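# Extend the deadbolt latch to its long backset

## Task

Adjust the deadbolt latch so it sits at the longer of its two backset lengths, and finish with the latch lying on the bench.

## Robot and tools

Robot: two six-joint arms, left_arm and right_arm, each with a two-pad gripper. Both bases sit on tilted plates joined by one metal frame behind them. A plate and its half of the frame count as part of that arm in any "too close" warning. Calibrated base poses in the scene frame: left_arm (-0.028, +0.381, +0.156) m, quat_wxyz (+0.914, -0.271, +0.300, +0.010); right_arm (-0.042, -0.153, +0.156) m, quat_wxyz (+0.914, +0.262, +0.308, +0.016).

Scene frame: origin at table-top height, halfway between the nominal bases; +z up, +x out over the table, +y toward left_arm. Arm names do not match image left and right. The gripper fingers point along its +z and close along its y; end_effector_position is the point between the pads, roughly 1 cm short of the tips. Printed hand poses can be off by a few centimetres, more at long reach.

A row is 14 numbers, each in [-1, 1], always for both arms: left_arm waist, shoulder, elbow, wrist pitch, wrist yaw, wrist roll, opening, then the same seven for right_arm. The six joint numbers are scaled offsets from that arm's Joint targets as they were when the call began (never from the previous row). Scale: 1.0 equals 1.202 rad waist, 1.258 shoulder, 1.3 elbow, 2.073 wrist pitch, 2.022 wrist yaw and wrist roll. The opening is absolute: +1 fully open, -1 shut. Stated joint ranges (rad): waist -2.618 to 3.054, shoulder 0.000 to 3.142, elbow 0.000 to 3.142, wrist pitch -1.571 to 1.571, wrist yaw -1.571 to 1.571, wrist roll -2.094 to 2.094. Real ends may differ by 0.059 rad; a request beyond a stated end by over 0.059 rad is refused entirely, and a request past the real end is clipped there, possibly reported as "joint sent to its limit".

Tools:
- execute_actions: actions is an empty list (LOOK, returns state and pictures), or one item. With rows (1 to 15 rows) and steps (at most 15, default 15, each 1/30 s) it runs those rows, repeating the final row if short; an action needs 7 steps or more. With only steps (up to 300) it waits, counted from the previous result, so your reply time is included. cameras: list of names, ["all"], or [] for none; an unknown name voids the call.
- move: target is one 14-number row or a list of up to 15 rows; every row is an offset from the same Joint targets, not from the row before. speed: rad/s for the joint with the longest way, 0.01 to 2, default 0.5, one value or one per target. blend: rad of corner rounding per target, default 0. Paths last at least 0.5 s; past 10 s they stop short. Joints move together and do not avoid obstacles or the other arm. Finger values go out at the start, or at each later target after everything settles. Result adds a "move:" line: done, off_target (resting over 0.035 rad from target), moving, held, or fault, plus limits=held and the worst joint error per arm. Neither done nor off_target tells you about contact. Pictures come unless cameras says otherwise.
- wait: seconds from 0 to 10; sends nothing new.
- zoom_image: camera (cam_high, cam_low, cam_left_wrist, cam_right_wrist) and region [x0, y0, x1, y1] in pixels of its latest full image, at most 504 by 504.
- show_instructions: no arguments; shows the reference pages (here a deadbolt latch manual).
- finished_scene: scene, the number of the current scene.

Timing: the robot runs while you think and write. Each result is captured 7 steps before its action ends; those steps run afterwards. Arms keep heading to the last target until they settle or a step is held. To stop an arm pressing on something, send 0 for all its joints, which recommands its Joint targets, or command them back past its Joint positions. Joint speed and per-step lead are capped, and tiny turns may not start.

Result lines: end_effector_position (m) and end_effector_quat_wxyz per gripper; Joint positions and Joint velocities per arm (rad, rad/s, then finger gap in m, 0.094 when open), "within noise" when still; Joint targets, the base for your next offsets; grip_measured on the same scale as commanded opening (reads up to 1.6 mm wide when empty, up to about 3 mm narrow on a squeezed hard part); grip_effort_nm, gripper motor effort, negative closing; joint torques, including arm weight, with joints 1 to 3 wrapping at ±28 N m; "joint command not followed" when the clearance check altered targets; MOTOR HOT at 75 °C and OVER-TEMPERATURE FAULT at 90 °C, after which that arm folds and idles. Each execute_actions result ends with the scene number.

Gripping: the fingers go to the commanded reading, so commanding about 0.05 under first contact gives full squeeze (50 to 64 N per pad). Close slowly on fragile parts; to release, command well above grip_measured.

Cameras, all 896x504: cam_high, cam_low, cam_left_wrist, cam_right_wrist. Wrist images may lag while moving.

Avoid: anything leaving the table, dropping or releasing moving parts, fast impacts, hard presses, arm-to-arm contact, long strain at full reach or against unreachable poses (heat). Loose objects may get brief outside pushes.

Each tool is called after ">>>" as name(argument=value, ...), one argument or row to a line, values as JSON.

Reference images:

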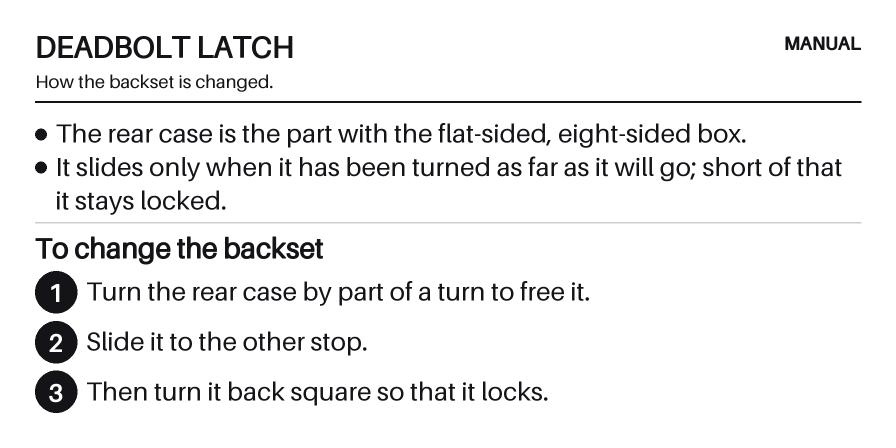

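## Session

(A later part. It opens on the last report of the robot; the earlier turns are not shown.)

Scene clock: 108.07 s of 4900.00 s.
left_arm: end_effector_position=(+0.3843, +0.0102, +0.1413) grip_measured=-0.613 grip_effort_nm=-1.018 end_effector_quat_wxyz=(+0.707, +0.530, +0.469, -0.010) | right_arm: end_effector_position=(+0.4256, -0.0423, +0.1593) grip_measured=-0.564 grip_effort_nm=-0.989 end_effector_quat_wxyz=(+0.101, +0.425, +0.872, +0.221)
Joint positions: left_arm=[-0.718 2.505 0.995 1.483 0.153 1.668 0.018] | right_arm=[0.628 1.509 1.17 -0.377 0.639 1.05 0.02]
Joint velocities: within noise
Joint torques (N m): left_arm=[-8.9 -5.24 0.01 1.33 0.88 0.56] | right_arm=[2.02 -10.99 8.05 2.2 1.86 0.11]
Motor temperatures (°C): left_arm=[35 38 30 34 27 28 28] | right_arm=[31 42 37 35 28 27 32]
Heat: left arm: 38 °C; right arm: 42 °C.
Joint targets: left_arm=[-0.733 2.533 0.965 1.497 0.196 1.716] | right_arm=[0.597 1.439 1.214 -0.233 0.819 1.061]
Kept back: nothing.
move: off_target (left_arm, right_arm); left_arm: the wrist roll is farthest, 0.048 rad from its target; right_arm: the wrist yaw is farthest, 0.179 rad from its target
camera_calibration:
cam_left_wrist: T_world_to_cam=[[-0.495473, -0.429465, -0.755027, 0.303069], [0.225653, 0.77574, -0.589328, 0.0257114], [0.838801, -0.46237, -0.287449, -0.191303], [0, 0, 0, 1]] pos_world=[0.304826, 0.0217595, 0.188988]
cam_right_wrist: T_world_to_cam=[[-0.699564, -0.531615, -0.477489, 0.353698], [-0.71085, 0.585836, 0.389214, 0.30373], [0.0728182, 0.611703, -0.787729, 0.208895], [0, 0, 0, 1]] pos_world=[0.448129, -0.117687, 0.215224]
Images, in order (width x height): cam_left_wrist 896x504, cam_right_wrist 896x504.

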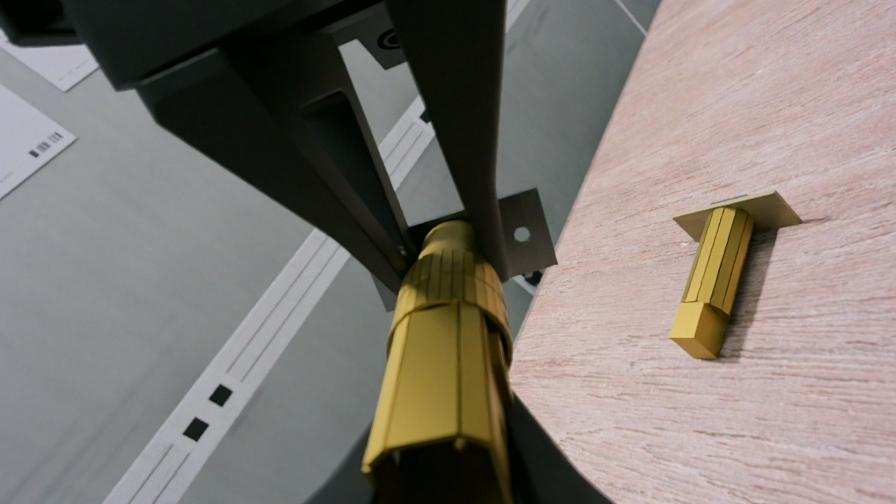

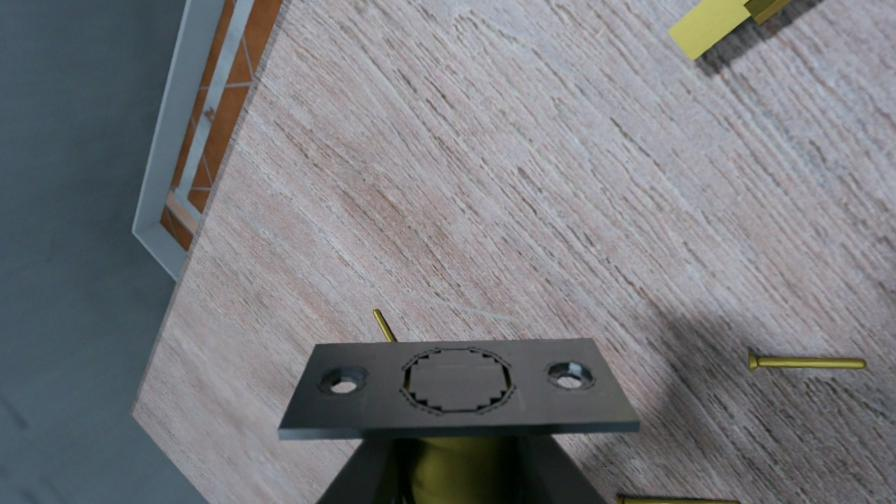

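>>> move(
  target=[-0.016,0.0024,0.086,-0.043,-0.0064,-0.107,-0.74, 0.053,0.045,-0.0385,-0.056,-0.076,0,-0.74],
  speed=0.2,
  cameras=["cam_left_wrist"],
)

>>> move(
  target=[0,0,0,0,0,-0.45,-0.74, 0,0,0,0,0,0,-0.74],
  speed=0.5,
  cameras=["cam_left_wrist"],
)

Scene clock: 110.43 s of 4900.00 s.
left_arm: end_effector_position=(+0.3947, -0.0006, +0.1407) grip_measured=-0.615 grip_effort_nm=-1.023 end_effector_quat_wxyz=(+0.703, +0.495, +0.506, -0.069) | right_arm: end_effector_position=(+0.4294, -0.0481, +0.1596) grip_measured=-0.564 grip_effort_nm=-0.989 end_effector_quat_wxyz=(+0.115, +0.433, +0.869, +0.209)
Joint positions: left_arm=[-0.718 2.517 1.062 1.419 0.16 1.515 0.018] | right_arm=[0.63 1.509 1.17 -0.362 0.679 1.05 0.02]
Joint velocities: within noise
Joint torques (N m): left_arm=[-10.8 -6.23 3.59 1.09 0.65 -0.13] | right_arm=[6.64 -6.23 3.71 0.84 -0.3 0.11]
Motor temperatures (°C): left_arm=[35 38 30 34 28 28 28] | right_arm=[31 42 37 35 29 27 32]
Heat: left arm: 38 °C; right arm: 42 °C.
Joint targets: left_arm=[-0.752 2.536 1.077 1.408 0.183 1.500] | right_arm=[0.661 1.495 1.164 -0.349 0.665 1.061]
Kept back: nothing.
move: done
camera_calibration:
cam_left_wrist: T_world_to_cam=[[-0.583033, -0.493625, -0.645296, 0.322223], [0.158548, 0.709861, -0.686265, 0.0714341], [0.796828, -0.502426, -0.335609, -0.181769], [0, 0, 0, 1]] pos_world=[0.321379, 0.0170235, 0.195949]
Images, in order (width x height): cam_left_wrist 896x504.

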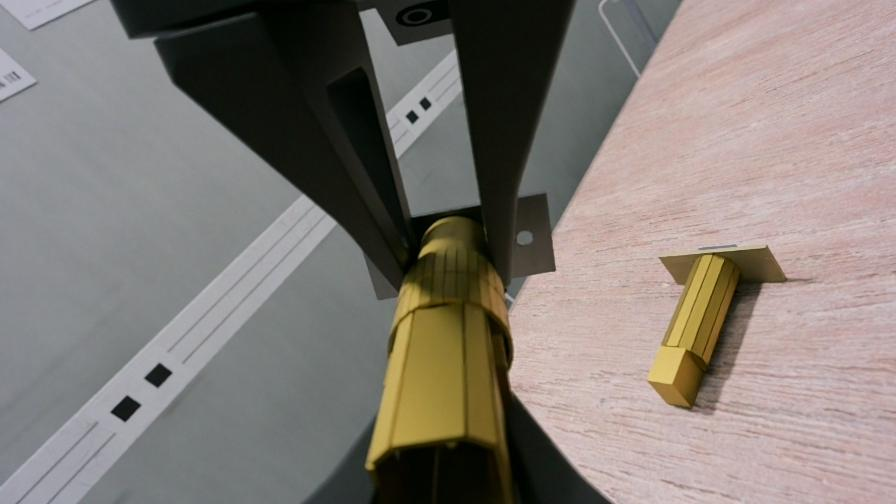

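Scene clock: 113.07 s of 4900.00 s.
left_arm: end_effector_position=(+0.3884, -0.0051, +0.1338) grip_measured=-0.738 grip_effort_nm=-0.095 end_effector_quat_wxyz=(+0.588, +0.229, +0.678, -0.378) | right_arm: end_effector_position=(+0.4317, -0.0455, +0.1630) grip_measured=-0.564 grip_effort_nm=-0.989 end_effector_quat_wxyz=(+0.118, +0.438, +0.865, +0.216)
Joint positions: left_arm=[-0.718 2.523 1.062 1.39 0.159 0.598 0.012] | right_arm=[0.637 1.509 1.17 -0.347 0.678 1.058 0.02]
Joint velocities: within noise
Joint torques (N m): left_arm=[-10.88 -6.65 3.64 1.36 0.66 -0.08] | right_arm=[6.09 -6.22 3.74 0.7 -0.29 0.03]
Motor temperatures (°C): left_arm=[35 38 30 34 28 28 28] | right_arm=[31 42 37 35 28 27 32]
Heat: left arm: 38 °C; right arm: 42 °C.
Joint targets: left_arm=[-0.752 2.536 1.077 1.408 0.183 0.590] | right_arm=[0.661 1.495 1.164 -0.349 0.665 1.061]
Kept back: nothing.
move: done
camera_calibration:
cam_left_wrist: T_world_to_cam=[[-0.757039, -0.615382, 0.219541, 0.263156], [-0.443208, 0.236788, -0.86458, 0.326114], [0.480062, -0.751822, -0.452, -0.044012], [0, 0, 0, 1]] pos_world=[0.364884, 0.0516321, 0.204285]
Images, in order (width x height): cam_left_wrist 896x504.

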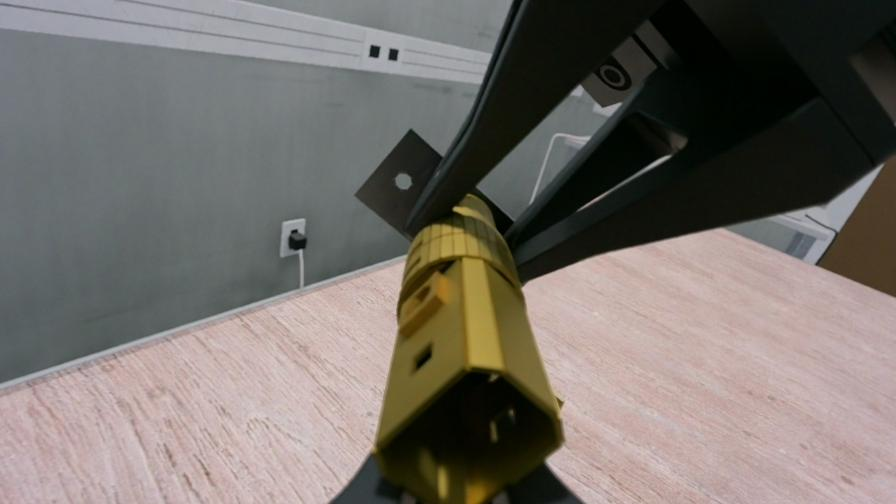

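>>> zoom_image(
  camera="cam_left_wrist",
  region=[340, 120, 600, 504],
)

Scaled by 1.312 from the camera's 896x504 image, which has a finer 1280x720 frame.

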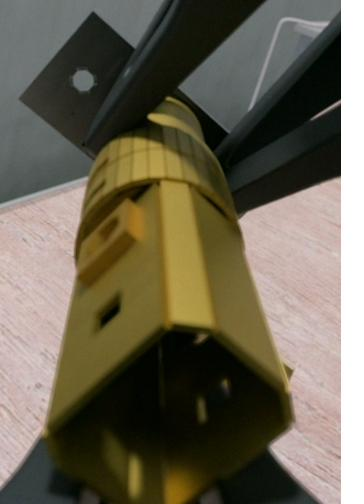

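>>> execute_actions(
  actions=[
    {"rows":[[0,0,0,0,0,0,-0.6,0,0,0,0,0,0,-0.74],[0,0,0,0,0,0,-0.5,0,0,0,0,0,0,-0.74],[0,0,0,0,0,0,-0.4,0,0,0,0,0,0,-0.74],[0,0,0,0,0,0,-0.3,0,0,0,0,0,0,-0.74],[0,0,0,0,0,0,-0.2,0,0,0,0,0,0,-0.74],[0,0,0,0,0,0,-0.1,0,0,0,0,0,0,-0.74],[0,0,0,0,0,0,0,0,0,0,0,0,0,-0.74],[0,0,0,0,0,0,0.1,0,0,0,0,0,0,-0.74]]},
  ],
)

>>> wait(
  seconds=0.5,
  cameras=["cam_left_wrist","cam_right_wrist","cam_high"],
)

>>> zoom_image(
  camera="cam_left_wrist",
  region=[340, 120, 600, 504],
)

>>> zoom_image(
  camera="cam_high",
  region=[410, 130, 510, 220],
)

Scene clock: 114.67 s of 4900.00 s.
left_arm: end_effector_position=(+0.3900, -0.0048, +0.1356) grip_measured=+0.038 grip_effort_nm=-0.134 end_effector_quat_wxyz=(+0.590, +0.227, +0.676, -0.378) | right_arm: end_effector_position=(+0.4317, -0.0455, +0.1630) grip_measured=-0.564 grip_effort_nm=-0.989 end_effector_quat_wxyz=(+0.118, +0.438, +0.864, +0.216)
Joint positions: left_arm=[-0.718 2.523 1.066 1.394 0.162 0.596 0.049] | right_arm=[0.637 1.509 1.17 -0.347 0.678 1.058 0.02]
Joint velocities: left_arm=[-0.007 0.007 -0.002 -0.066 0.007 -0.022 0.131] | right_arm=[within noise]
Joint torques (N m): left_arm=[-10.81 -6.58 3.44 1.39 0.6 -0.06] | right_arm=[6.11 -6.2 3.7 0.7 -0.29 0.02]
Motor temperatures (°C): left_arm=[36 38 30 34 28 28 28] | right_arm=[32 42 36 34 28 27 32]
Heat: left arm: 38 °C; right arm: 42 °C.
Joint targets: left_arm=[-0.752 2.536 1.077 1.408 0.183 0.590] | right_arm=[0.661 1.495 1.164 -0.349 0.665 1.061]
Steps of this call (1-40: nothing new was sent; 41-48: this action's first 8). Readings (joint positions of left_arm | right_arm):
41: [-0.718 2.523 1.062 1.390 0.159 0.597] | [0.637 1.509 1.170 -0.347 0.678 1.058]
42: [-0.718 2.523 1.062 1.391 0.160 0.597] | [0.637 1.509 1.170 -0.347 0.678 1.058]
44: [-0.718 2.523 1.064 1.392 0.161 0.597] | [0.637 1.509 1.170 -0.347 0.678 1.058]
48: the state above

Scene clock: 115.40 s of 4900.00 s.
left_arm: end_effector_position=(+0.3901, -0.0048, +0.1358) grip_measured=+0.098 grip_effort_nm=0.110 end_effector_quat_wxyz=(+0.591, +0.227, +0.676, -0.378) | right_arm: end_effector_position=(+0.4317, -0.0455, +0.1630) grip_measured=-0.564 grip_effort_nm=-0.984 end_effector_quat_wxyz=(+0.118, +0.438, +0.864, +0.216)
Joint positions: left_arm=[-0.718 2.523 1.066 1.395 0.163 0.596 0.052] | right_arm=[0.637 1.509 1.17 -0.347 0.678 1.058 0.02]
Joint velocities: within noise
Joint torques (N m): left_arm=[-10.82 -6.65 3.36 1.3 0.61 -0.06] | right_arm=[6.11 -6.19 3.73 0.7 -0.3 0.03]
Motor temperatures (°C): left_arm=[36 38 30 34 28 28 28] | right_arm=[32 42 36 34 28 27 32]
Heat: left arm: 38 °C; right arm: 42 °C.
Joint targets: left_arm=[-0.752 2.536 1.077 1.408 0.183 0.590] | right_arm=[0.661 1.495 1.164 -0.349 0.665 1.061]
Steps of this call (1-7: your previous action's last 7; 8-15: toward your last target; 16-22: nothing new was sent). Readings (joint positions of left_arm | right_arm):
1: [-0.718 2.523 1.066 1.395 0.162 0.596] | [0.637 1.509 1.170 -0.347 0.678 1.058]
2: [-0.718 2.523 1.066 1.395 0.163 0.596] | [0.637 1.509 1.170 -0.347 0.678 1.058]
4: [-0.718 2.523 1.066 1.395 0.163 0.596] | [0.637 1.509 1.170 -0.347 0.678 1.058]
8: [-0.718 2.523 1.066 1.395 0.163 0.596] | [0.637 1.509 1.170 -0.347 0.678 1.058]
22: the state above
All arms were judged still, so your last target was given up. Each gripper or tool keeps its last command.
camera_calibration:
cam_left_wrist: T_world_to_cam=[[-0.75585, -0.616649, 0.220079, 0.263571], [-0.439861, 0.229258, -0.868311, 0.327678], [0.484988, -0.753116, -0.444524, -0.0466409], [0, 0, 0, 1]] pos_world=[0.365973, 0.0522821, 0.205787]
cam_right_wrist: T_world_to_cam=[[-0.708803, -0.512552, -0.484654, 0.364063], [-0.696279, 0.618523, 0.364176, 0.307836], [0.11311, 0.595583, -0.79529, 0.196388], [0, 0, 0, 1]] pos_world=[0.450175, -0.120767, 0.220524]
Images, in order (width x height): cam_high 896x504, cam_left_wrist 896x504, cam_right_wrist 896x504.

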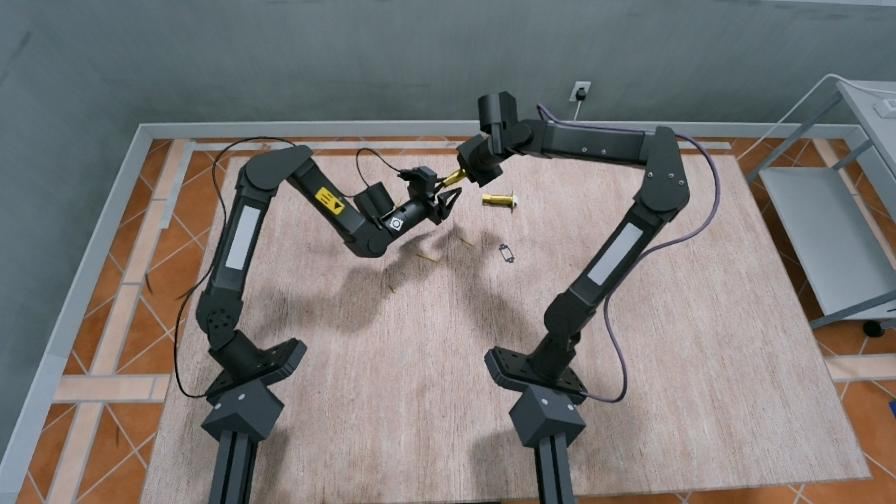

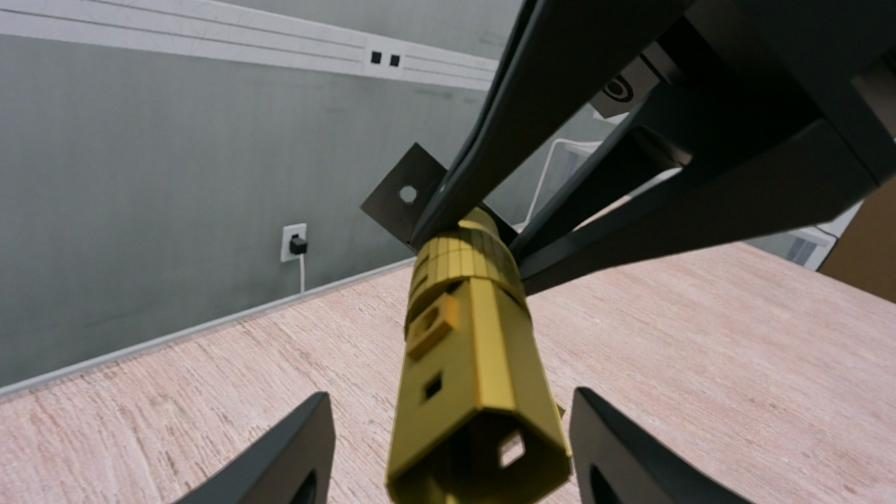

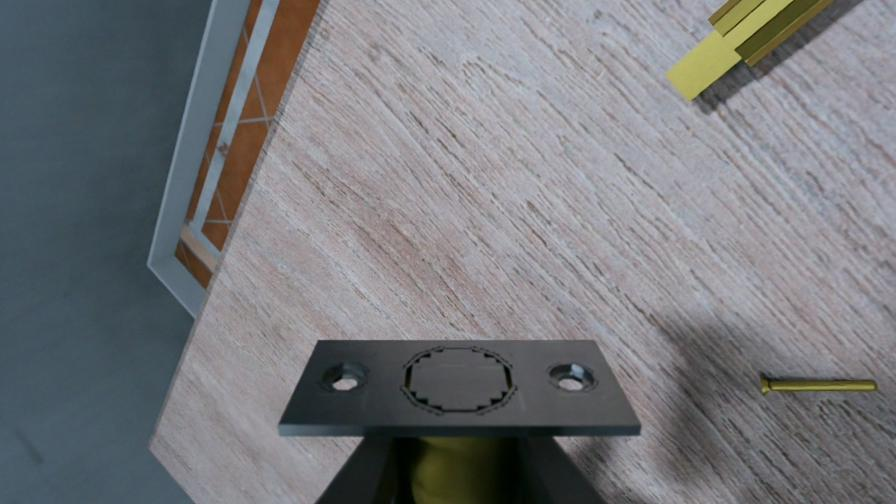

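Scaled by 1.312 from the camera's 896x504 image, which has a finer 1280x720 frame.

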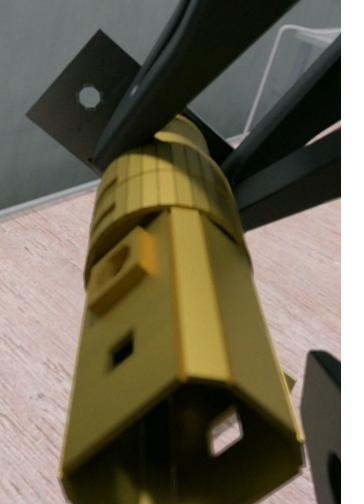

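Scaled by 5.040 from the camera's 896x504 image, which has a finer 1280x720 frame.

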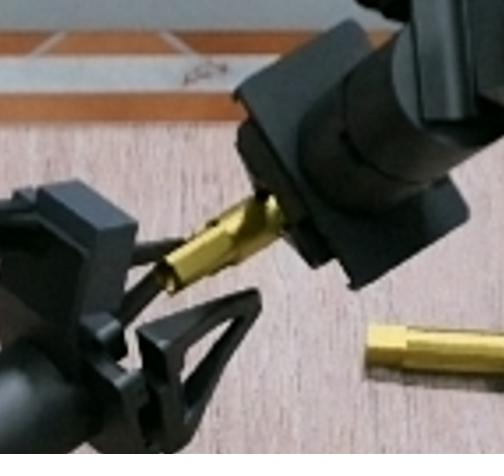

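>>> move(
  target=[
    [0.0383,-0.101,-0.138,0.0357,0.0321,0,0.2, 0,0,0,0,0,0,-0.74],
    [0.0383,-0.101,-0.138,0.0357,0.0321,-0.336,0.2, 0,0,0,0,0,0,-0.74],
  ],
  speed=[0.2,0.6],
  cameras=["cam_left_wrist","cam_right_wrist"],
)

>>> zoom_image(
  camera="cam_left_wrist",
  region=[340, 120, 640, 460],
)

Scene clock: 121.70 s of 4900.00 s.
left_arm: end_effector_position=(+0.3684, +0.0210, +0.1483) grip_measured=+0.198 grip_effort_nm=0.110 end_effector_quat_wxyz=(+0.426, +0.000, +0.700, -0.573) | right_arm: end_effector_position=(+0.4317, -0.0455, +0.1630) grip_measured=-0.564 grip_effort_nm=-0.989 end_effector_quat_wxyz=(+0.118, +0.438, +0.864, +0.216)
Joint positions: left_arm=[-0.704 2.44 0.903 1.469 0.229 -0.087 0.056] | right_arm=[0.637 1.509 1.17 -0.347 0.678 1.058 0.02]
Joint velocities: within noise
Joint torques (N m): left_arm=[-7.47 -9.95 1.69 1.31 0.6 -0.02] | right_arm=[6.11 -6.2 3.74 0.7 -0.29 0.02]
Motor temperatures (°C): left_arm=[36 38 30 34 27 28 28] | right_arm=[32 41 36 34 28 27 32]
Heat: left arm: 38 °C; right arm: 41 °C.
Joint targets: left_arm=[-0.706 2.409 0.898 1.482 0.248 -0.089] | right_arm=[0.661 1.495 1.164 -0.349 0.665 1.061]
Kept back: nothing.
move: done
camera_calibration:
cam_left_wrist: T_world_to_cam=[[-0.501176, -0.358179, 0.787738, 0.0769362], [-0.824977, -0.0770296, -0.559892, 0.425652], [0.261221, -0.93047, -0.256884, 0.0471735], [0, 0, 0, 1]] pos_world=[0.377389, 0.104238, 0.189832]
cam_right_wrist: T_world_to_cam=[[-0.708803, -0.512552, -0.484654, 0.364063], [-0.696279, 0.618523, 0.364176, 0.307836], [0.11311, 0.595583, -0.79529, 0.196388], [0, 0, 0, 1]] pos_world=[0.450175, -0.120767, 0.220524]
Images, in order (width x height): cam_left_wrist 896x504, cam_right_wrist 896x504.

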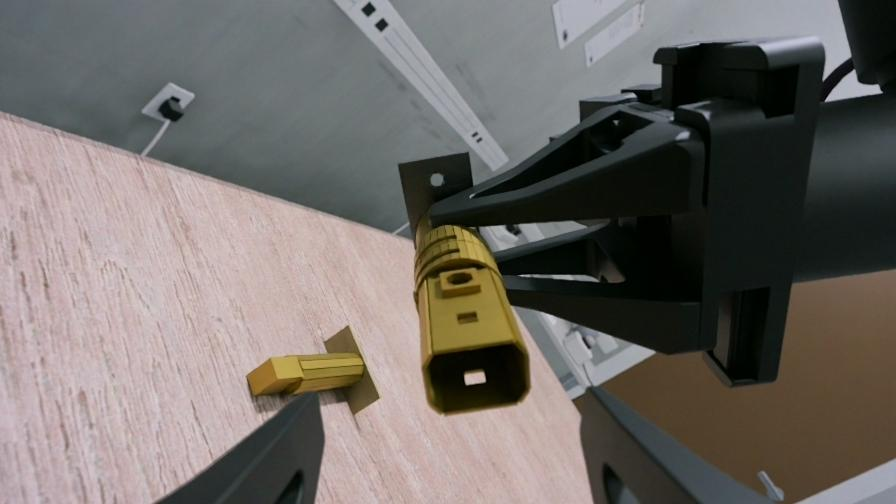

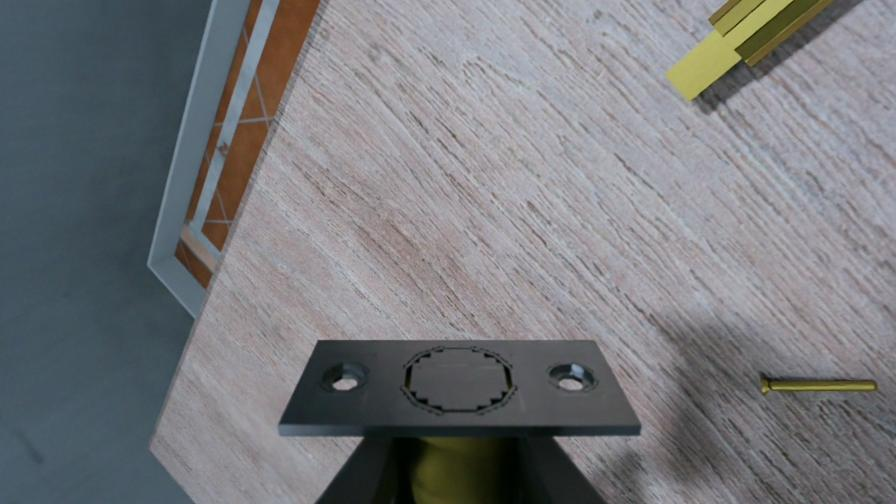

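Scaled by 1.482 from the camera's 896x504 image, which has a finer 1280x720 frame.

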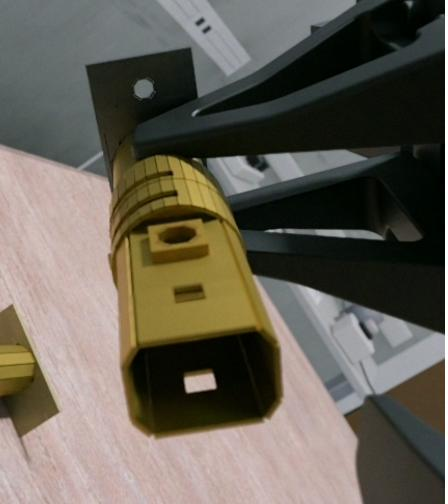

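>>> move(
  target=[-0.0483,-0.0811,-0.0231,-0.0699,-0.043,-0.0643,0.2, 0,0,0,0,0,0,-0.74],
  speed=0.2,
  cameras=["cam_left_wrist"],
)

>>> zoom_image(
  camera="cam_left_wrist",
  region=[340, 120, 640, 460],
)

Scene clock: 127.10 s of 4900.00 s.
left_arm: end_effector_position=(+0.3734, +0.0259, +0.1587) grip_measured=+0.198 grip_effort_nm=0.105 end_effector_quat_wxyz=(+0.369, -0.046, +0.723, -0.582) | right_arm: end_effector_position=(+0.4317, -0.0455, +0.1630) grip_measured=-0.564 grip_effort_nm=-0.984 end_effector_quat_wxyz=(+0.118, +0.438, +0.864, +0.216)
Joint positions: left_arm=[-0.734 2.337 0.874 1.342 0.153 -0.218 0.056] | right_arm=[0.637 1.509 1.17 -0.347 0.678 1.058 0.02]
Joint velocities: within noise
Joint torques (N m): left_arm=[-9.77 -9.68 1.99 1.1 0.5 -0.03] | right_arm=[6.11 -6.19 3.71 0.7 -0.29 0.03]
Motor temperatures (°C): left_arm=[35 38 30 34 27 28 27] | right_arm=[32 41 36 34 28 27 32]
Heat: left arm: 38 °C; right arm: 41 °C.
Joint targets: left_arm=[-0.764 2.307 0.867 1.337 0.161 -0.219] | right_arm=[0.661 1.495 1.164 -0.349 0.665 1.061]
Kept back: nothing.
move: done
camera_calibration:
cam_left_wrist: T_world_to_cam=[[-0.377616, -0.333152, 0.863954, 0.0140623], [-0.90093, -0.0832929, -0.425896, 0.44318], [0.213849, -0.939187, -0.268694, 0.0728771], [0, 0, 0, 1]] pos_world=[0.389, 0.110044, 0.196181]
Images, in order (width x height): cam_left_wrist 896x504.

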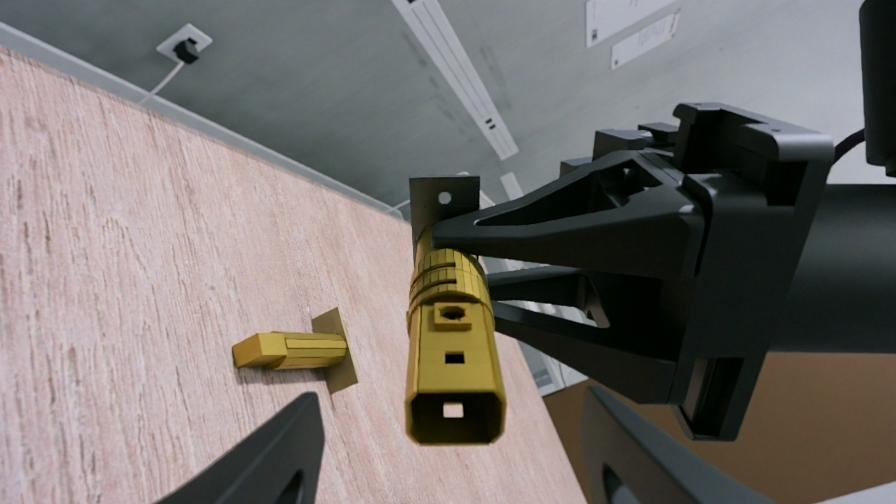

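Scaled by 1.482 from the camera's 896x504 image, which has a finer 1280x720 frame.

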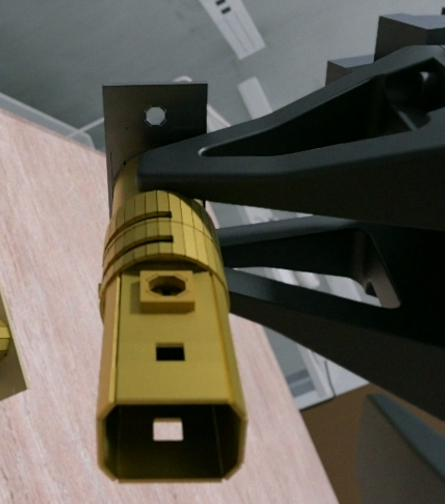

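>>> zoom_image(
  camera="cam_left_wrist",
  region=[395, 230, 515, 340],
)

Scaled by 4.200 from the camera's 896x504 image, which has a finer 1280x720 frame.

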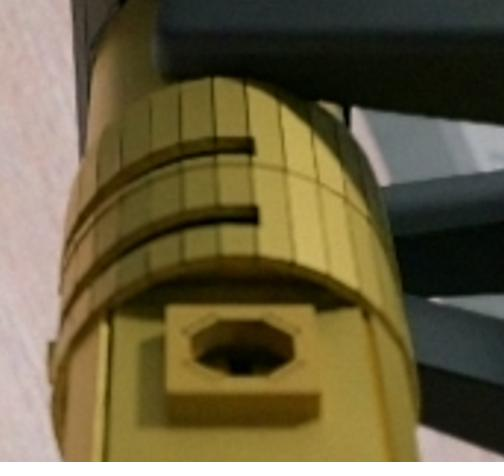

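>>> move(
  target=[0.0441,0.1073,0.0492,0.0492,0.0415,-0.002,0.1, 0,0,0,0,0,0,-0.74],
  speed=0.25,
  cameras=["cam_left_wrist"],
)

>>> zoom_image(
  camera="cam_left_wrist",
  region=[300, 160, 620, 504],
)

Scene clock: 133.73 s of 4900.00 s.
left_arm: end_effector_position=(+0.3712, +0.0177, +0.1488) grip_measured=+0.102 grip_effort_nm=-0.090 end_effector_quat_wxyz=(+0.379, -0.044, +0.703, -0.600) | right_arm: end_effector_position=(+0.4317, -0.0455, +0.1630) grip_measured=-0.564 grip_effort_nm=-0.984 end_effector_quat_wxyz=(+0.118, +0.438, +0.864, +0.216)
Joint positions: left_arm=[-0.707 2.428 0.918 1.425 0.225 -0.222 0.052] | right_arm=[0.637 1.509 1.17 -0.347 0.678 1.058 0.02]
Joint velocities: within noise
Joint torques (N m): left_arm=[-7.72 -6 3.34 1.32 0.6 -0.05] | right_arm=[6.11 -6.2 3.74 0.7 -0.29 0.02]
Motor temperatures (°C): left_arm=[35 39 30 34 27 28 27] | right_arm=[32 41 36 34 28 27 32]
Heat: left arm: 39 °C; right arm: 41 °C.
Joint targets: left_arm=[-0.711 2.442 0.932 1.440 0.245 -0.223] | right_arm=[0.661 1.495 1.164 -0.349 0.665 1.061]
Kept back: nothing.
move: done
camera_calibration:
cam_left_wrist: T_world_to_cam=[[-0.407525, -0.291862, 0.865298, 0.0292636], [-0.886282, -0.101933, -0.45179, 0.43507], [0.220062, -0.951013, -0.217132, 0.0532584], [0, 0, 0, 1]] pos_world=[0.3858, 0.103538, 0.182803]
Images, in order (width x height): cam_left_wrist 896x504.

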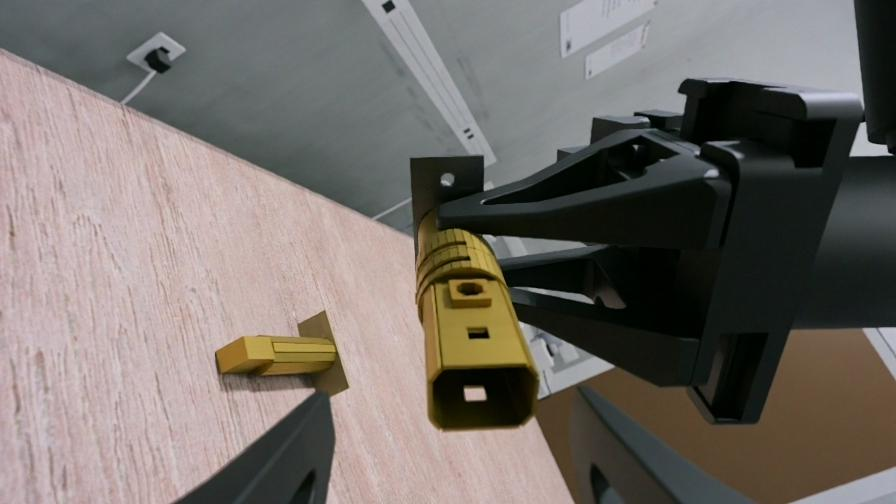

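Scaled by 1.465 from the camera's 896x504 image, which has a finer 1280x720 frame.

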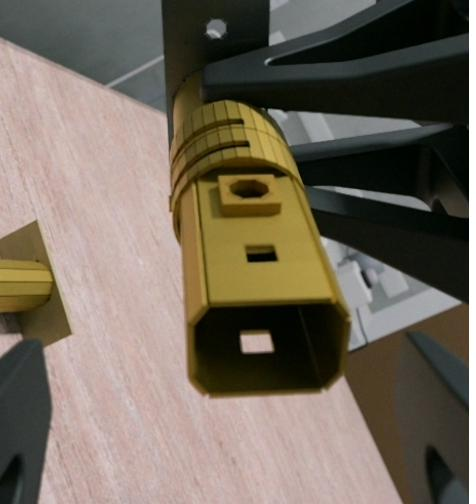

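>>> move(
  target=[-0.0682,-0.0739,-0.0377,-0.028,-0.0772,-0.0158,0.1, 0,0,0,0,0,0,-0.74],
  speed=0.25,
  cameras=["cam_left_wrist"],
)

>>> zoom_image(
  camera="cam_left_wrist",
  region=[300, 160, 620, 504],
)

Scene clock: 136.87 s of 4900.00 s.
left_arm: end_effector_position=(+0.3713, +0.0195, +0.1574) grip_measured=+0.102 grip_effort_nm=-0.090 end_effector_quat_wxyz=(+0.369, -0.072, +0.728, -0.573) | right_arm: end_effector_position=(+0.4317, -0.0455, +0.1630) grip_measured=-0.564 grip_effort_nm=-0.984 end_effector_quat_wxyz=(+0.118, +0.438, +0.864, +0.216)
Joint positions: left_arm=[-0.764 2.378 0.889 1.385 0.081 -0.254 0.052] | right_arm=[0.637 1.509 1.17 -0.347 0.678 1.058 0.02]
Joint velocities: within noise
Joint torques (N m): left_arm=[-9.81 -9.62 1.92 1.16 0.45 -0.02] | right_arm=[6.11 -6.17 3.74 0.71 -0.29 0.02]
Motor temperatures (°C): left_arm=[35 39 30 34 27 28 27] | right_arm=[32 41 36 33 28 27 32]
Heat: left arm: 39 °C; right arm: 41 °C.
Joint targets: left_arm=[-0.793 2.349 0.882 1.381 0.089 -0.255] | right_arm=[0.661 1.495 1.164 -0.349 0.665 1.061]
Kept back: nothing.
move: done
camera_calibration:
cam_left_wrist: T_world_to_cam=[[-0.333046, -0.347281, 0.876628, -0.00594757], [-0.910529, -0.123102, -0.394693, 0.439642], [0.244984, -0.929646, -0.275211, 0.0562712], [0, 0, 0, 1]] pos_world=[0.384541, 0.104368, 0.194224]
Images, in order (width x height): cam_left_wrist 896x504.

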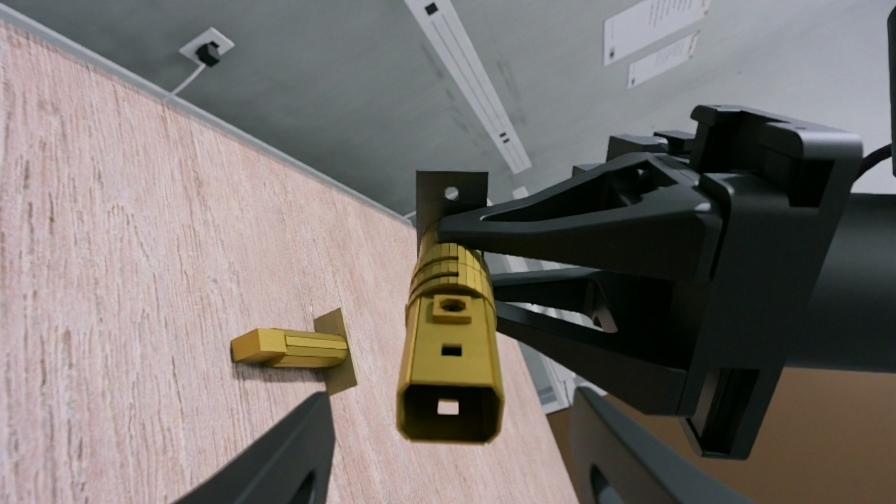

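Scaled by 1.465 from the camera's 896x504 image, which has a finer 1280x720 frame.

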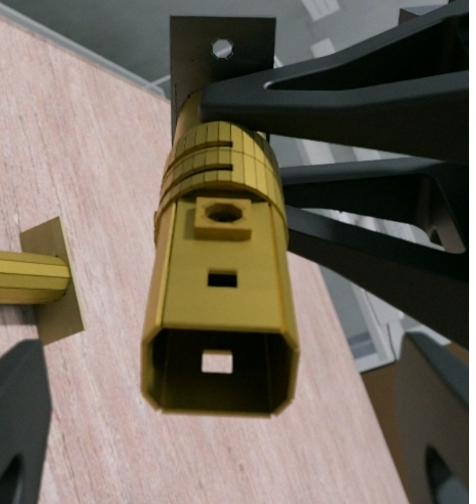

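>>> move(
  target=[-0.005,0.0811,0.12,-0.0396,-0.003,0,0.0, 0,0,0,0,0,0,-0.74],
  speed=0.15,
  cameras=["cam_left_wrist"],
)

>>> zoom_image(
  camera="cam_left_wrist",
  region=[300, 160, 620, 504],
)

Scene clock: 138.87 s of 4900.00 s.
left_arm: end_effector_position=(+0.3906, -0.0018, +0.1524) grip_measured=+0.002 grip_effort_nm=-0.090 end_effector_quat_wxyz=(+0.369, -0.074, +0.730, -0.571) | right_arm: end_effector_position=(+0.4317, -0.0455, +0.1630) grip_measured=-0.564 grip_effort_nm=-0.984 end_effector_quat_wxyz=(+0.118, +0.438, +0.864, +0.216)
Joint positions: left_arm=[-0.764 2.433 1.025 1.304 0.075 -0.254 0.047] | right_arm=[0.637 1.509 1.17 -0.347 0.678 1.058 0.02]
Joint velocities: within noise
Joint torques (N m): left_arm=[-10.91 -6.12 3.84 1.14 0.5 0.01] | right_arm=[6.09 -6.19 3.73 0.7 -0.29 0.03]
Motor temperatures (°C): left_arm=[36 39 30 34 27 28 27] | right_arm=[32 41 36 33 28 27 32]
Heat: left arm: 39 °C; right arm: 41 °C.
Joint targets: left_arm=[-0.799 2.451 1.038 1.299 0.083 -0.255] | right_arm=[0.661 1.495 1.164 -0.349 0.665 1.061]
Kept back: nothing.
move: done
camera_calibration:
cam_left_wrist: T_world_to_cam=[[-0.328767, -0.352051, 0.876341, -0.0041244], [-0.911313, -0.125246, -0.392202, 0.452572], [0.247833, -0.927563, -0.279652, 0.0299063], [0, 0, 0, 1]] pos_world=[0.403667, 0.0829707, 0.189477]
Images, in order (width x height): cam_left_wrist 896x504.

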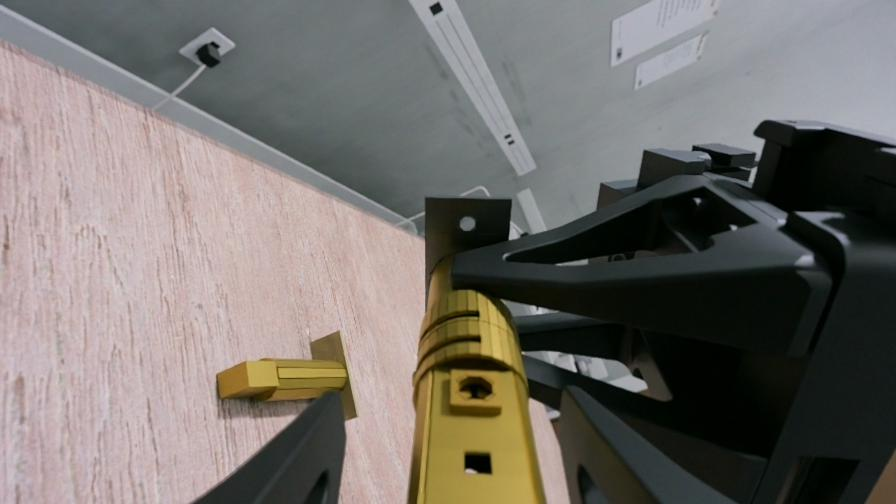

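Scaled by 1.465 from the camera's 896x504 image, which has a finer 1280x720 frame.

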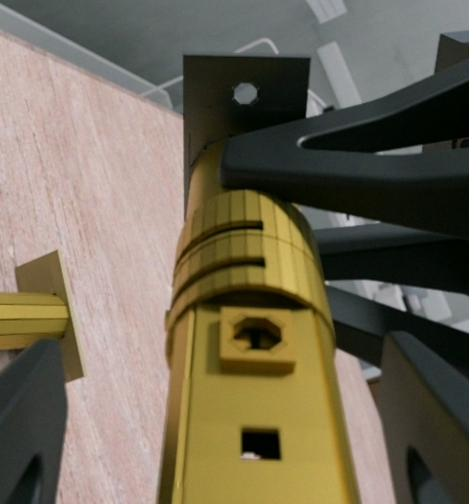

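>>> move(
  target=[-0.0083,0,0,0,-0.0054,0,-0.1, 0,0,0,0,0,0,-0.74],
  speed=0.15,
  cameras=["cam_left_wrist"],
)

Scene clock: 140.30 s of 4900.00 s.
left_arm: end_effector_position=(+0.3885, -0.0043, +0.1557) grip_measured=-0.098 grip_effort_nm=-0.090 end_effector_quat_wxyz=(+0.369, -0.073, +0.730, -0.571) | right_arm: end_effector_position=(+0.4317, -0.0455, +0.1630) grip_measured=-0.564 grip_effort_nm=-0.984 end_effector_quat_wxyz=(+0.118, +0.438, +0.864, +0.216)
Joint positions: left_arm=[-0.776 2.433 1.025 1.303 0.064 -0.254 0.042] | right_arm=[0.637 1.509 1.17 -0.347 0.678 1.058 0.02]
Joint velocities: within noise
Joint torques (N m): left_arm=[-10.71 -6.09 3.9 1.16 0.51 -0.02] | right_arm=[6.11 -6.22 3.74 0.7 -0.29 0.02]
Motor temperatures (°C): left_arm=[36 39 30 34 27 28 27] | right_arm=[32 41 36 33 28 27 32]
Heat: left arm: 39 °C; right arm: 41 °C.
Joint targets: left_arm=[-0.809 2.451 1.038 1.299 0.072 -0.255] | right_arm=[0.661 1.495 1.164 -0.349 0.665 1.061]
Kept back: nothing.
move: done
camera_calibration:
cam_left_wrist: T_world_to_cam=[[-0.330111, -0.351974, 0.875866, -0.00799735], [-0.911115, -0.123764, -0.393132, 0.451651], [0.246773, -0.927791, -0.279832, 0.0295178], [0, 0, 0, 1]] pos_world=[0.401581, 0.0804697, 0.192823]
Images, in order (width x height): cam_left_wrist 896x504.

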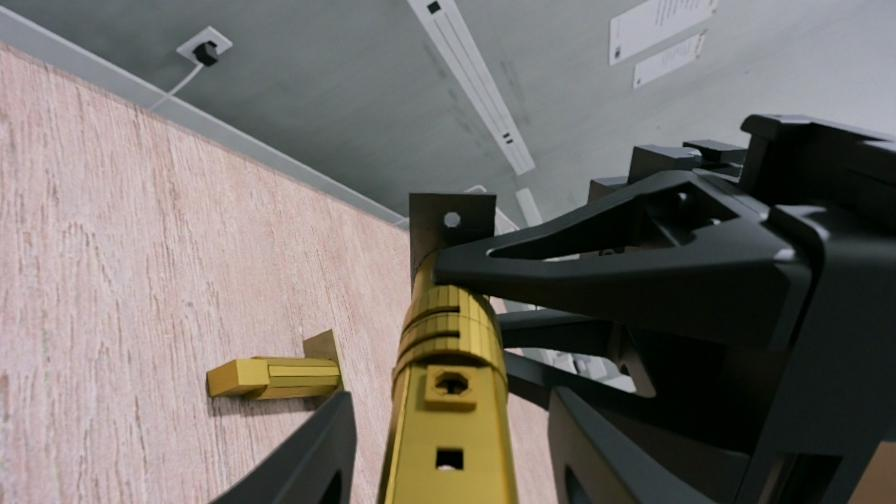

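>>> execute_actions(
  actions=[
    {"rows":[[0,0,0,0,0,0,-0.15,0,0,0,0,0,0,-0.74],[0,0,0,0,0,0,-0.2,0,0,0,0,0,0,-0.74],[0,0,0,0,0,0,-0.25,0,0,0,0,0,0,-0.74],[0,0,0,0,0,0,-0.3,0,0,0,0,0,0,-0.74],[0,0,0,0,0,0,-0.33,0,0,0,0,0,0,-0.74],[0,0,0,0,0,0,-0.36,0,0,0,0,0,0,-0.74],[0,0,0,0,0,0,-0.38,0,0,0,0,0,0,-0.74],[0,0,0,0,0,0,-0.4,0,0,0,0,0,0,-0.74],[0,0,0,0,0,0,-0.41,0,0,0,0,0,0,-0.74],[0,0,0,0,0,0,-0.42,0,0,0,0,0,0,-0.74],[0,0,0,0,0,0,-0.43,0,0,0,0,0,0,-0.74],[0,0,0,0,0,0,-0.44,0,0,0,0,0,0,-0.74],[0,0,0,0,0,0,-0.45,0,0,0,0,0,0,-0.74],[0,0,0,0,0,0,-0.46,0,0,0,0,0,0,-0.74],[0,0,0,0,0,0,-0.47,0,0,0,0,0,0,-0.74]]},
  ],
)

>>> execute_actions(
  actions=[
    {"rows":[[0,0,0,0,0,0,-0.48,0,0,0,0,0,0,-0.74],[0,0,0,0,0,0,-0.49,0,0,0,0,0,0,-0.74],[0,0,0,0,0,0,-0.5,0,0,0,0,0,0,-0.74],[0,0,0,0,0,0,-0.51,0,0,0,0,0,0,-0.74],[0,0,0,0,0,0,-0.52,0,0,0,0,0,0,-0.74],[0,0,0,0,0,0,-0.53,0,0,0,0,0,0,-0.74],[0,0,0,0,0,0,-0.54,0,0,0,0,0,0,-0.74],[0,0,0,0,0,0,-0.55,0,0,0,0,0,0,-0.74],[0,0,0,0,0,0,-0.56,0,0,0,0,0,0,-0.74],[0,0,0,0,0,0,-0.57,0,0,0,0,0,0,-0.74],[0,0,0,0,0,0,-0.58,0,0,0,0,0,0,-0.74],[0,0,0,0,0,0,-0.6,0,0,0,0,0,0,-0.74],[0,0,0,0,0,0,-0.62,0,0,0,0,0,0,-0.74],[0,0,0,0,0,0,-0.64,0,0,0,0,0,0,-0.74],[0,0,0,0,0,0,-0.66,0,0,0,0,0,0,-0.74]]},
  ],
)

>>> wait(
  seconds=0.5,
  cameras=["cam_left_wrist"],
)

Scene clock: 141.17 s of 4900.00 s.
left_arm: end_effector_position=(+0.3885, -0.0042, +0.1555) grip_measured=-0.385 grip_effort_nm=-0.037 end_effector_quat_wxyz=(+0.369, -0.073, +0.730, -0.571) | right_arm: end_effector_position=(+0.4317, -0.0455, +0.1630) grip_measured=-0.564 grip_effort_nm=-0.984 end_effector_quat_wxyz=(+0.118, +0.438, +0.864, +0.216)
Joint positions: left_arm=[-0.776 2.433 1.025 1.303 0.064 -0.255 0.029] | right_arm=[0.637 1.509 1.17 -0.347 0.678 1.058 0.02]
Joint velocities: left_arm=[0.002 -0.017 0.017 -0.051 -0.007 -0.066 -0.029] | right_arm=[within noise]
Joint torques (N m): left_arm=[-10.71 -6.05 3.99 1.14 0.5 0] | right_arm=[6.09 -6.2 3.71 0.7 -0.3 0.02]
Motor temperatures (°C): left_arm=[36 38 30 34 27 28 27] | right_arm=[32 41 36 33 28 27 32]
Heat: left arm: 38 °C; right arm: 41 °C.
Joint targets: left_arm=[-0.809 2.451 1.038 1.299 0.072 -0.255] | right_arm=[0.661 1.495 1.164 -0.349 0.665 1.061]
Steps of this call (1-18: nothing new was sent; 19-26: this action's first 8). Readings (joint positions of left_arm | right_arm):
19: [-0.776 2.433 1.025 1.303 0.064 -0.254] | [0.637 1.509 1.170 -0.347 0.678 1.058]
20: [-0.776 2.433 1.025 1.303 0.064 -0.254] | [0.637 1.509 1.170 -0.347 0.678 1.058]
22: [-0.776 2.433 1.025 1.303 0.064 -0.255] | [0.637 1.509 1.170 -0.347 0.678 1.058]
26: the state above

Scene clock: 141.67 s of 4900.00 s.
left_arm: end_effector_position=(+0.3885, -0.0041, +0.1552) grip_measured=-0.516 grip_effort_nm=-0.706 end_effector_quat_wxyz=(+0.369, -0.074, +0.730, -0.570) | right_arm: end_effector_position=(+0.4317, -0.0455, +0.1630) grip_measured=-0.564 grip_effort_nm=-0.989 end_effector_quat_wxyz=(+0.118, +0.438, +0.864, +0.216)
Joint positions: left_arm=[-0.776 2.433 1.025 1.302 0.062 -0.255 0.023] | right_arm=[0.637 1.509 1.17 -0.347 0.678 1.058 0.02]
Joint velocities: within noise
Joint torques (N m): left_arm=[-10.73 -6.24 3.9 1.17 0.52 0.02] | right_arm=[6.11 -6.2 3.73 0.7 -0.29 0.02]
Motor temperatures (°C): left_arm=[36 38 30 34 27 28 27] | right_arm=[32 41 36 33 28 27 32]
Heat: left arm: 38 °C; right arm: 41 °C.
Joint targets: left_arm=[-0.809 2.451 1.038 1.299 0.072 -0.255] | right_arm=[0.661 1.495 1.164 -0.349 0.665 1.061]
Steps of this call (1-7: your previous action's last 7; 8-15: this action's first 8). Readings (joint positions of left_arm | right_arm):
8: [-0.776 2.433 1.025 1.303 0.063 -0.255] | [0.637 1.509 1.170 -0.347 0.678 1.058]
9: [-0.776 2.433 1.025 1.303 0.062 -0.255] | [0.637 1.509 1.170 -0.347 0.678 1.058]
11: [-0.776 2.433 1.025 1.303 0.062 -0.255] | [0.637 1.509 1.170 -0.347 0.678 1.058]
15: the state above

Scene clock: 142.40 s of 4900.00 s.
left_arm: end_effector_position=(+0.3885, -0.0041, +0.1552) grip_measured=-0.528 grip_effort_nm=-1.023 end_effector_quat_wxyz=(+0.369, -0.074, +0.730, -0.570) | right_arm: end_effector_position=(+0.4317, -0.0455, +0.1630) grip_measured=-0.564 grip_effort_nm=-0.989 end_effector_quat_wxyz=(+0.118, +0.438, +0.864, +0.216)
Joint positions: left_arm=[-0.776 2.433 1.025 1.302 0.062 -0.255 0.022] | right_arm=[0.637 1.509 1.17 -0.347 0.678 1.058 0.02]
Joint velocities: within noise
Joint torques (N m): left_arm=[-10.73 -6.13 3.86 1.15 0.52 -0.01] | right_arm=[6.11 -6.19 3.71 0.7 -0.29 0.02]
Motor temperatures (°C): left_arm=[36 38 30 34 27 28 27] | right_arm=[32 41 36 33 28 27 32]
Heat: left arm: 38 °C; right arm: 41 °C.
Joint targets: left_arm=[-0.809 2.451 1.038 1.299 0.072 -0.255] | right_arm=[0.661 1.495 1.164 -0.349 0.665 1.061]
Steps of this call (1-7: your previous action's last 7; 8-15: toward your last target; 16-22: nothing new was sent). Readings (joint positions of left_arm | right_arm):
1: [-0.776 2.433 1.025 1.302 0.062 -0.255] | [0.637 1.509 1.170 -0.347 0.678 1.058]
2: [-0.776 2.433 1.025 1.302 0.062 -0.255] | [0.637 1.509 1.170 -0.347 0.678 1.058]
4: [-0.776 2.433 1.025 1.303 0.062 -0.255] | [0.637 1.509 1.170 -0.347 0.678 1.058]
8: [-0.776 2.433 1.025 1.302 0.062 -0.255] | [0.637 1.509 1.170 -0.347 0.678 1.058]
22: the state above
All arms were judged still, so your last target was given up. Each gripper or tool keeps its last command.
camera_calibration:
cam_left_wrist: T_world_to_cam=[[-0.328309, -0.353619, 0.87588, -0.00826602], [-0.911644, -0.124069, -0.391806, 0.451568], [0.24722, -0.927125, -0.281642, 0.0295868], [0, 0, 0, 1]] pos_world=[0.401641, 0.0805334, 0.1925]
Images, in order (width x height): cam_left_wrist 896x504.

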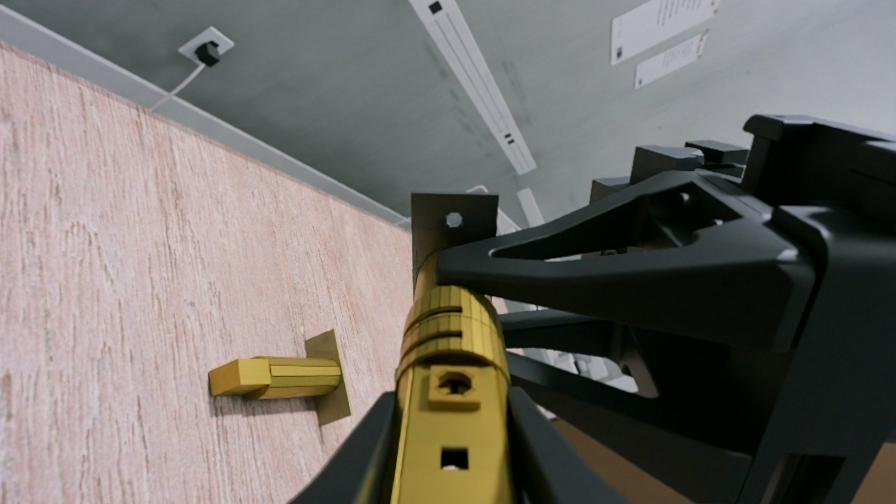

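>>> move(
  target=[0,0,0,0,0,0.1,-0.68, 0,0,0,0,0,0,-0.74],
  speed=0.3,
  cameras=["cam_left_wrist","cam_right_wrist"],
)

>>> zoom_image(
  camera="cam_left_wrist",
  region=[360, 180, 560, 500],
)

Scene clock: 143.97 s of 4900.00 s.
left_arm: end_effector_position=(+0.3894, -0.0035, +0.1557) grip_measured=-0.529 grip_effort_nm=-1.028 end_effector_quat_wxyz=(+0.407, -0.028, +0.733, -0.545) | right_arm: end_effector_position=(+0.4324, -0.0447, +0.1635) grip_measured=-0.564 grip_effort_nm=-0.989 end_effector_quat_wxyz=(+0.118, +0.439, +0.863, +0.219)
Joint positions: left_arm=[-0.776 2.433 1.025 1.307 0.06 -0.125 0.022] | right_arm=[0.637 1.509 1.17 -0.343 0.674 1.058 0.02]
Joint velocities: within noise
Joint torques (N m): left_arm=[-10.67 -6.04 3.93 1.13 0.53 0.89] | right_arm=[6.12 -6.19 3.75 0.67 -0.24 0.02]
Motor temperatures (°C): left_arm=[36 38 30 34 27 28 27] | right_arm=[32 41 36 33 28 27 32]
Heat: left arm: 38 °C; right arm: 41 °C.
Joint targets: left_arm=[-0.809 2.451 1.038 1.299 0.072 -0.053] | right_arm=[0.661 1.495 1.164 -0.349 0.665 1.061]
Kept back: nothing.
move: off_target (left_arm); left_arm: the wrist roll is farthest, 0.073 rad from its target
camera_calibration:
cam_left_wrist: T_world_to_cam=[[-0.416075, -0.419269, 0.806905, 0.0365617], [-0.867153, -0.0841726, -0.490878, 0.450879], [0.273729, -0.903952, -0.328548, 0.0271761], [0, 0, 0, 1]] pos_world=[0.398755, 0.0778467, 0.200754]
cam_right_wrist: T_world_to_cam=[[-0.708307, -0.508993, -0.489108, 0.365901], [-0.696394, 0.617198, 0.366199, 0.307236], [0.115484, 0.599993, -0.791626, 0.19483], [0, 0, 0, 1]] pos_world=[0.450627, -0.120281, 0.220688]
Images, in order (width x height): cam_left_wrist 896x504, cam_right_wrist 896x504.

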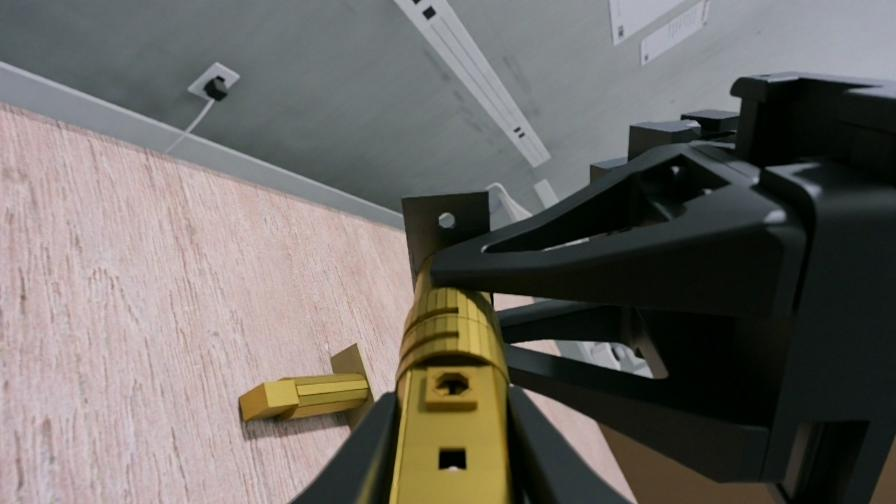

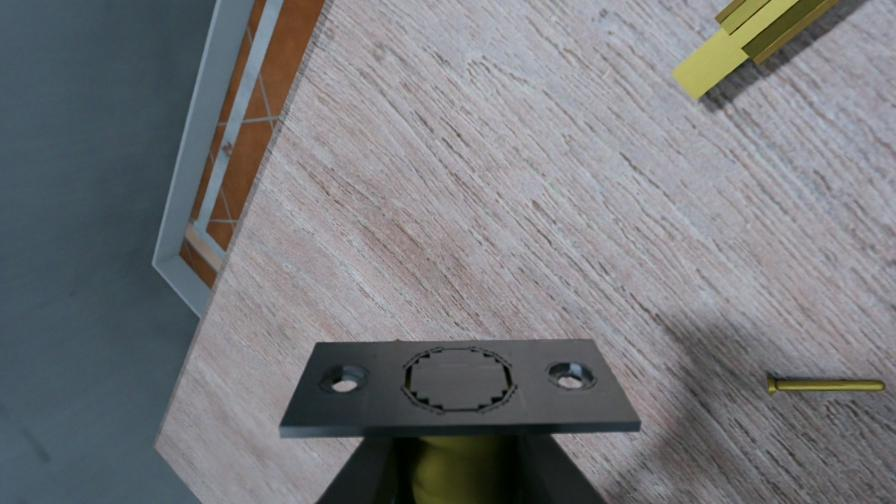

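Scaled by 1.575 from the camera's 896x504 image, which has a finer 1280x720 frame.

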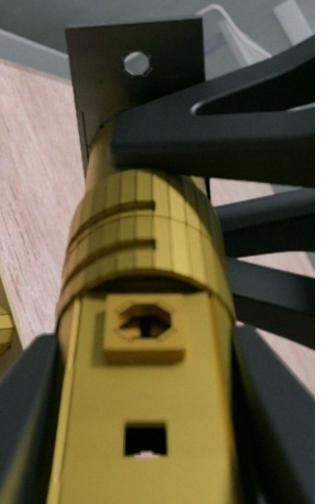

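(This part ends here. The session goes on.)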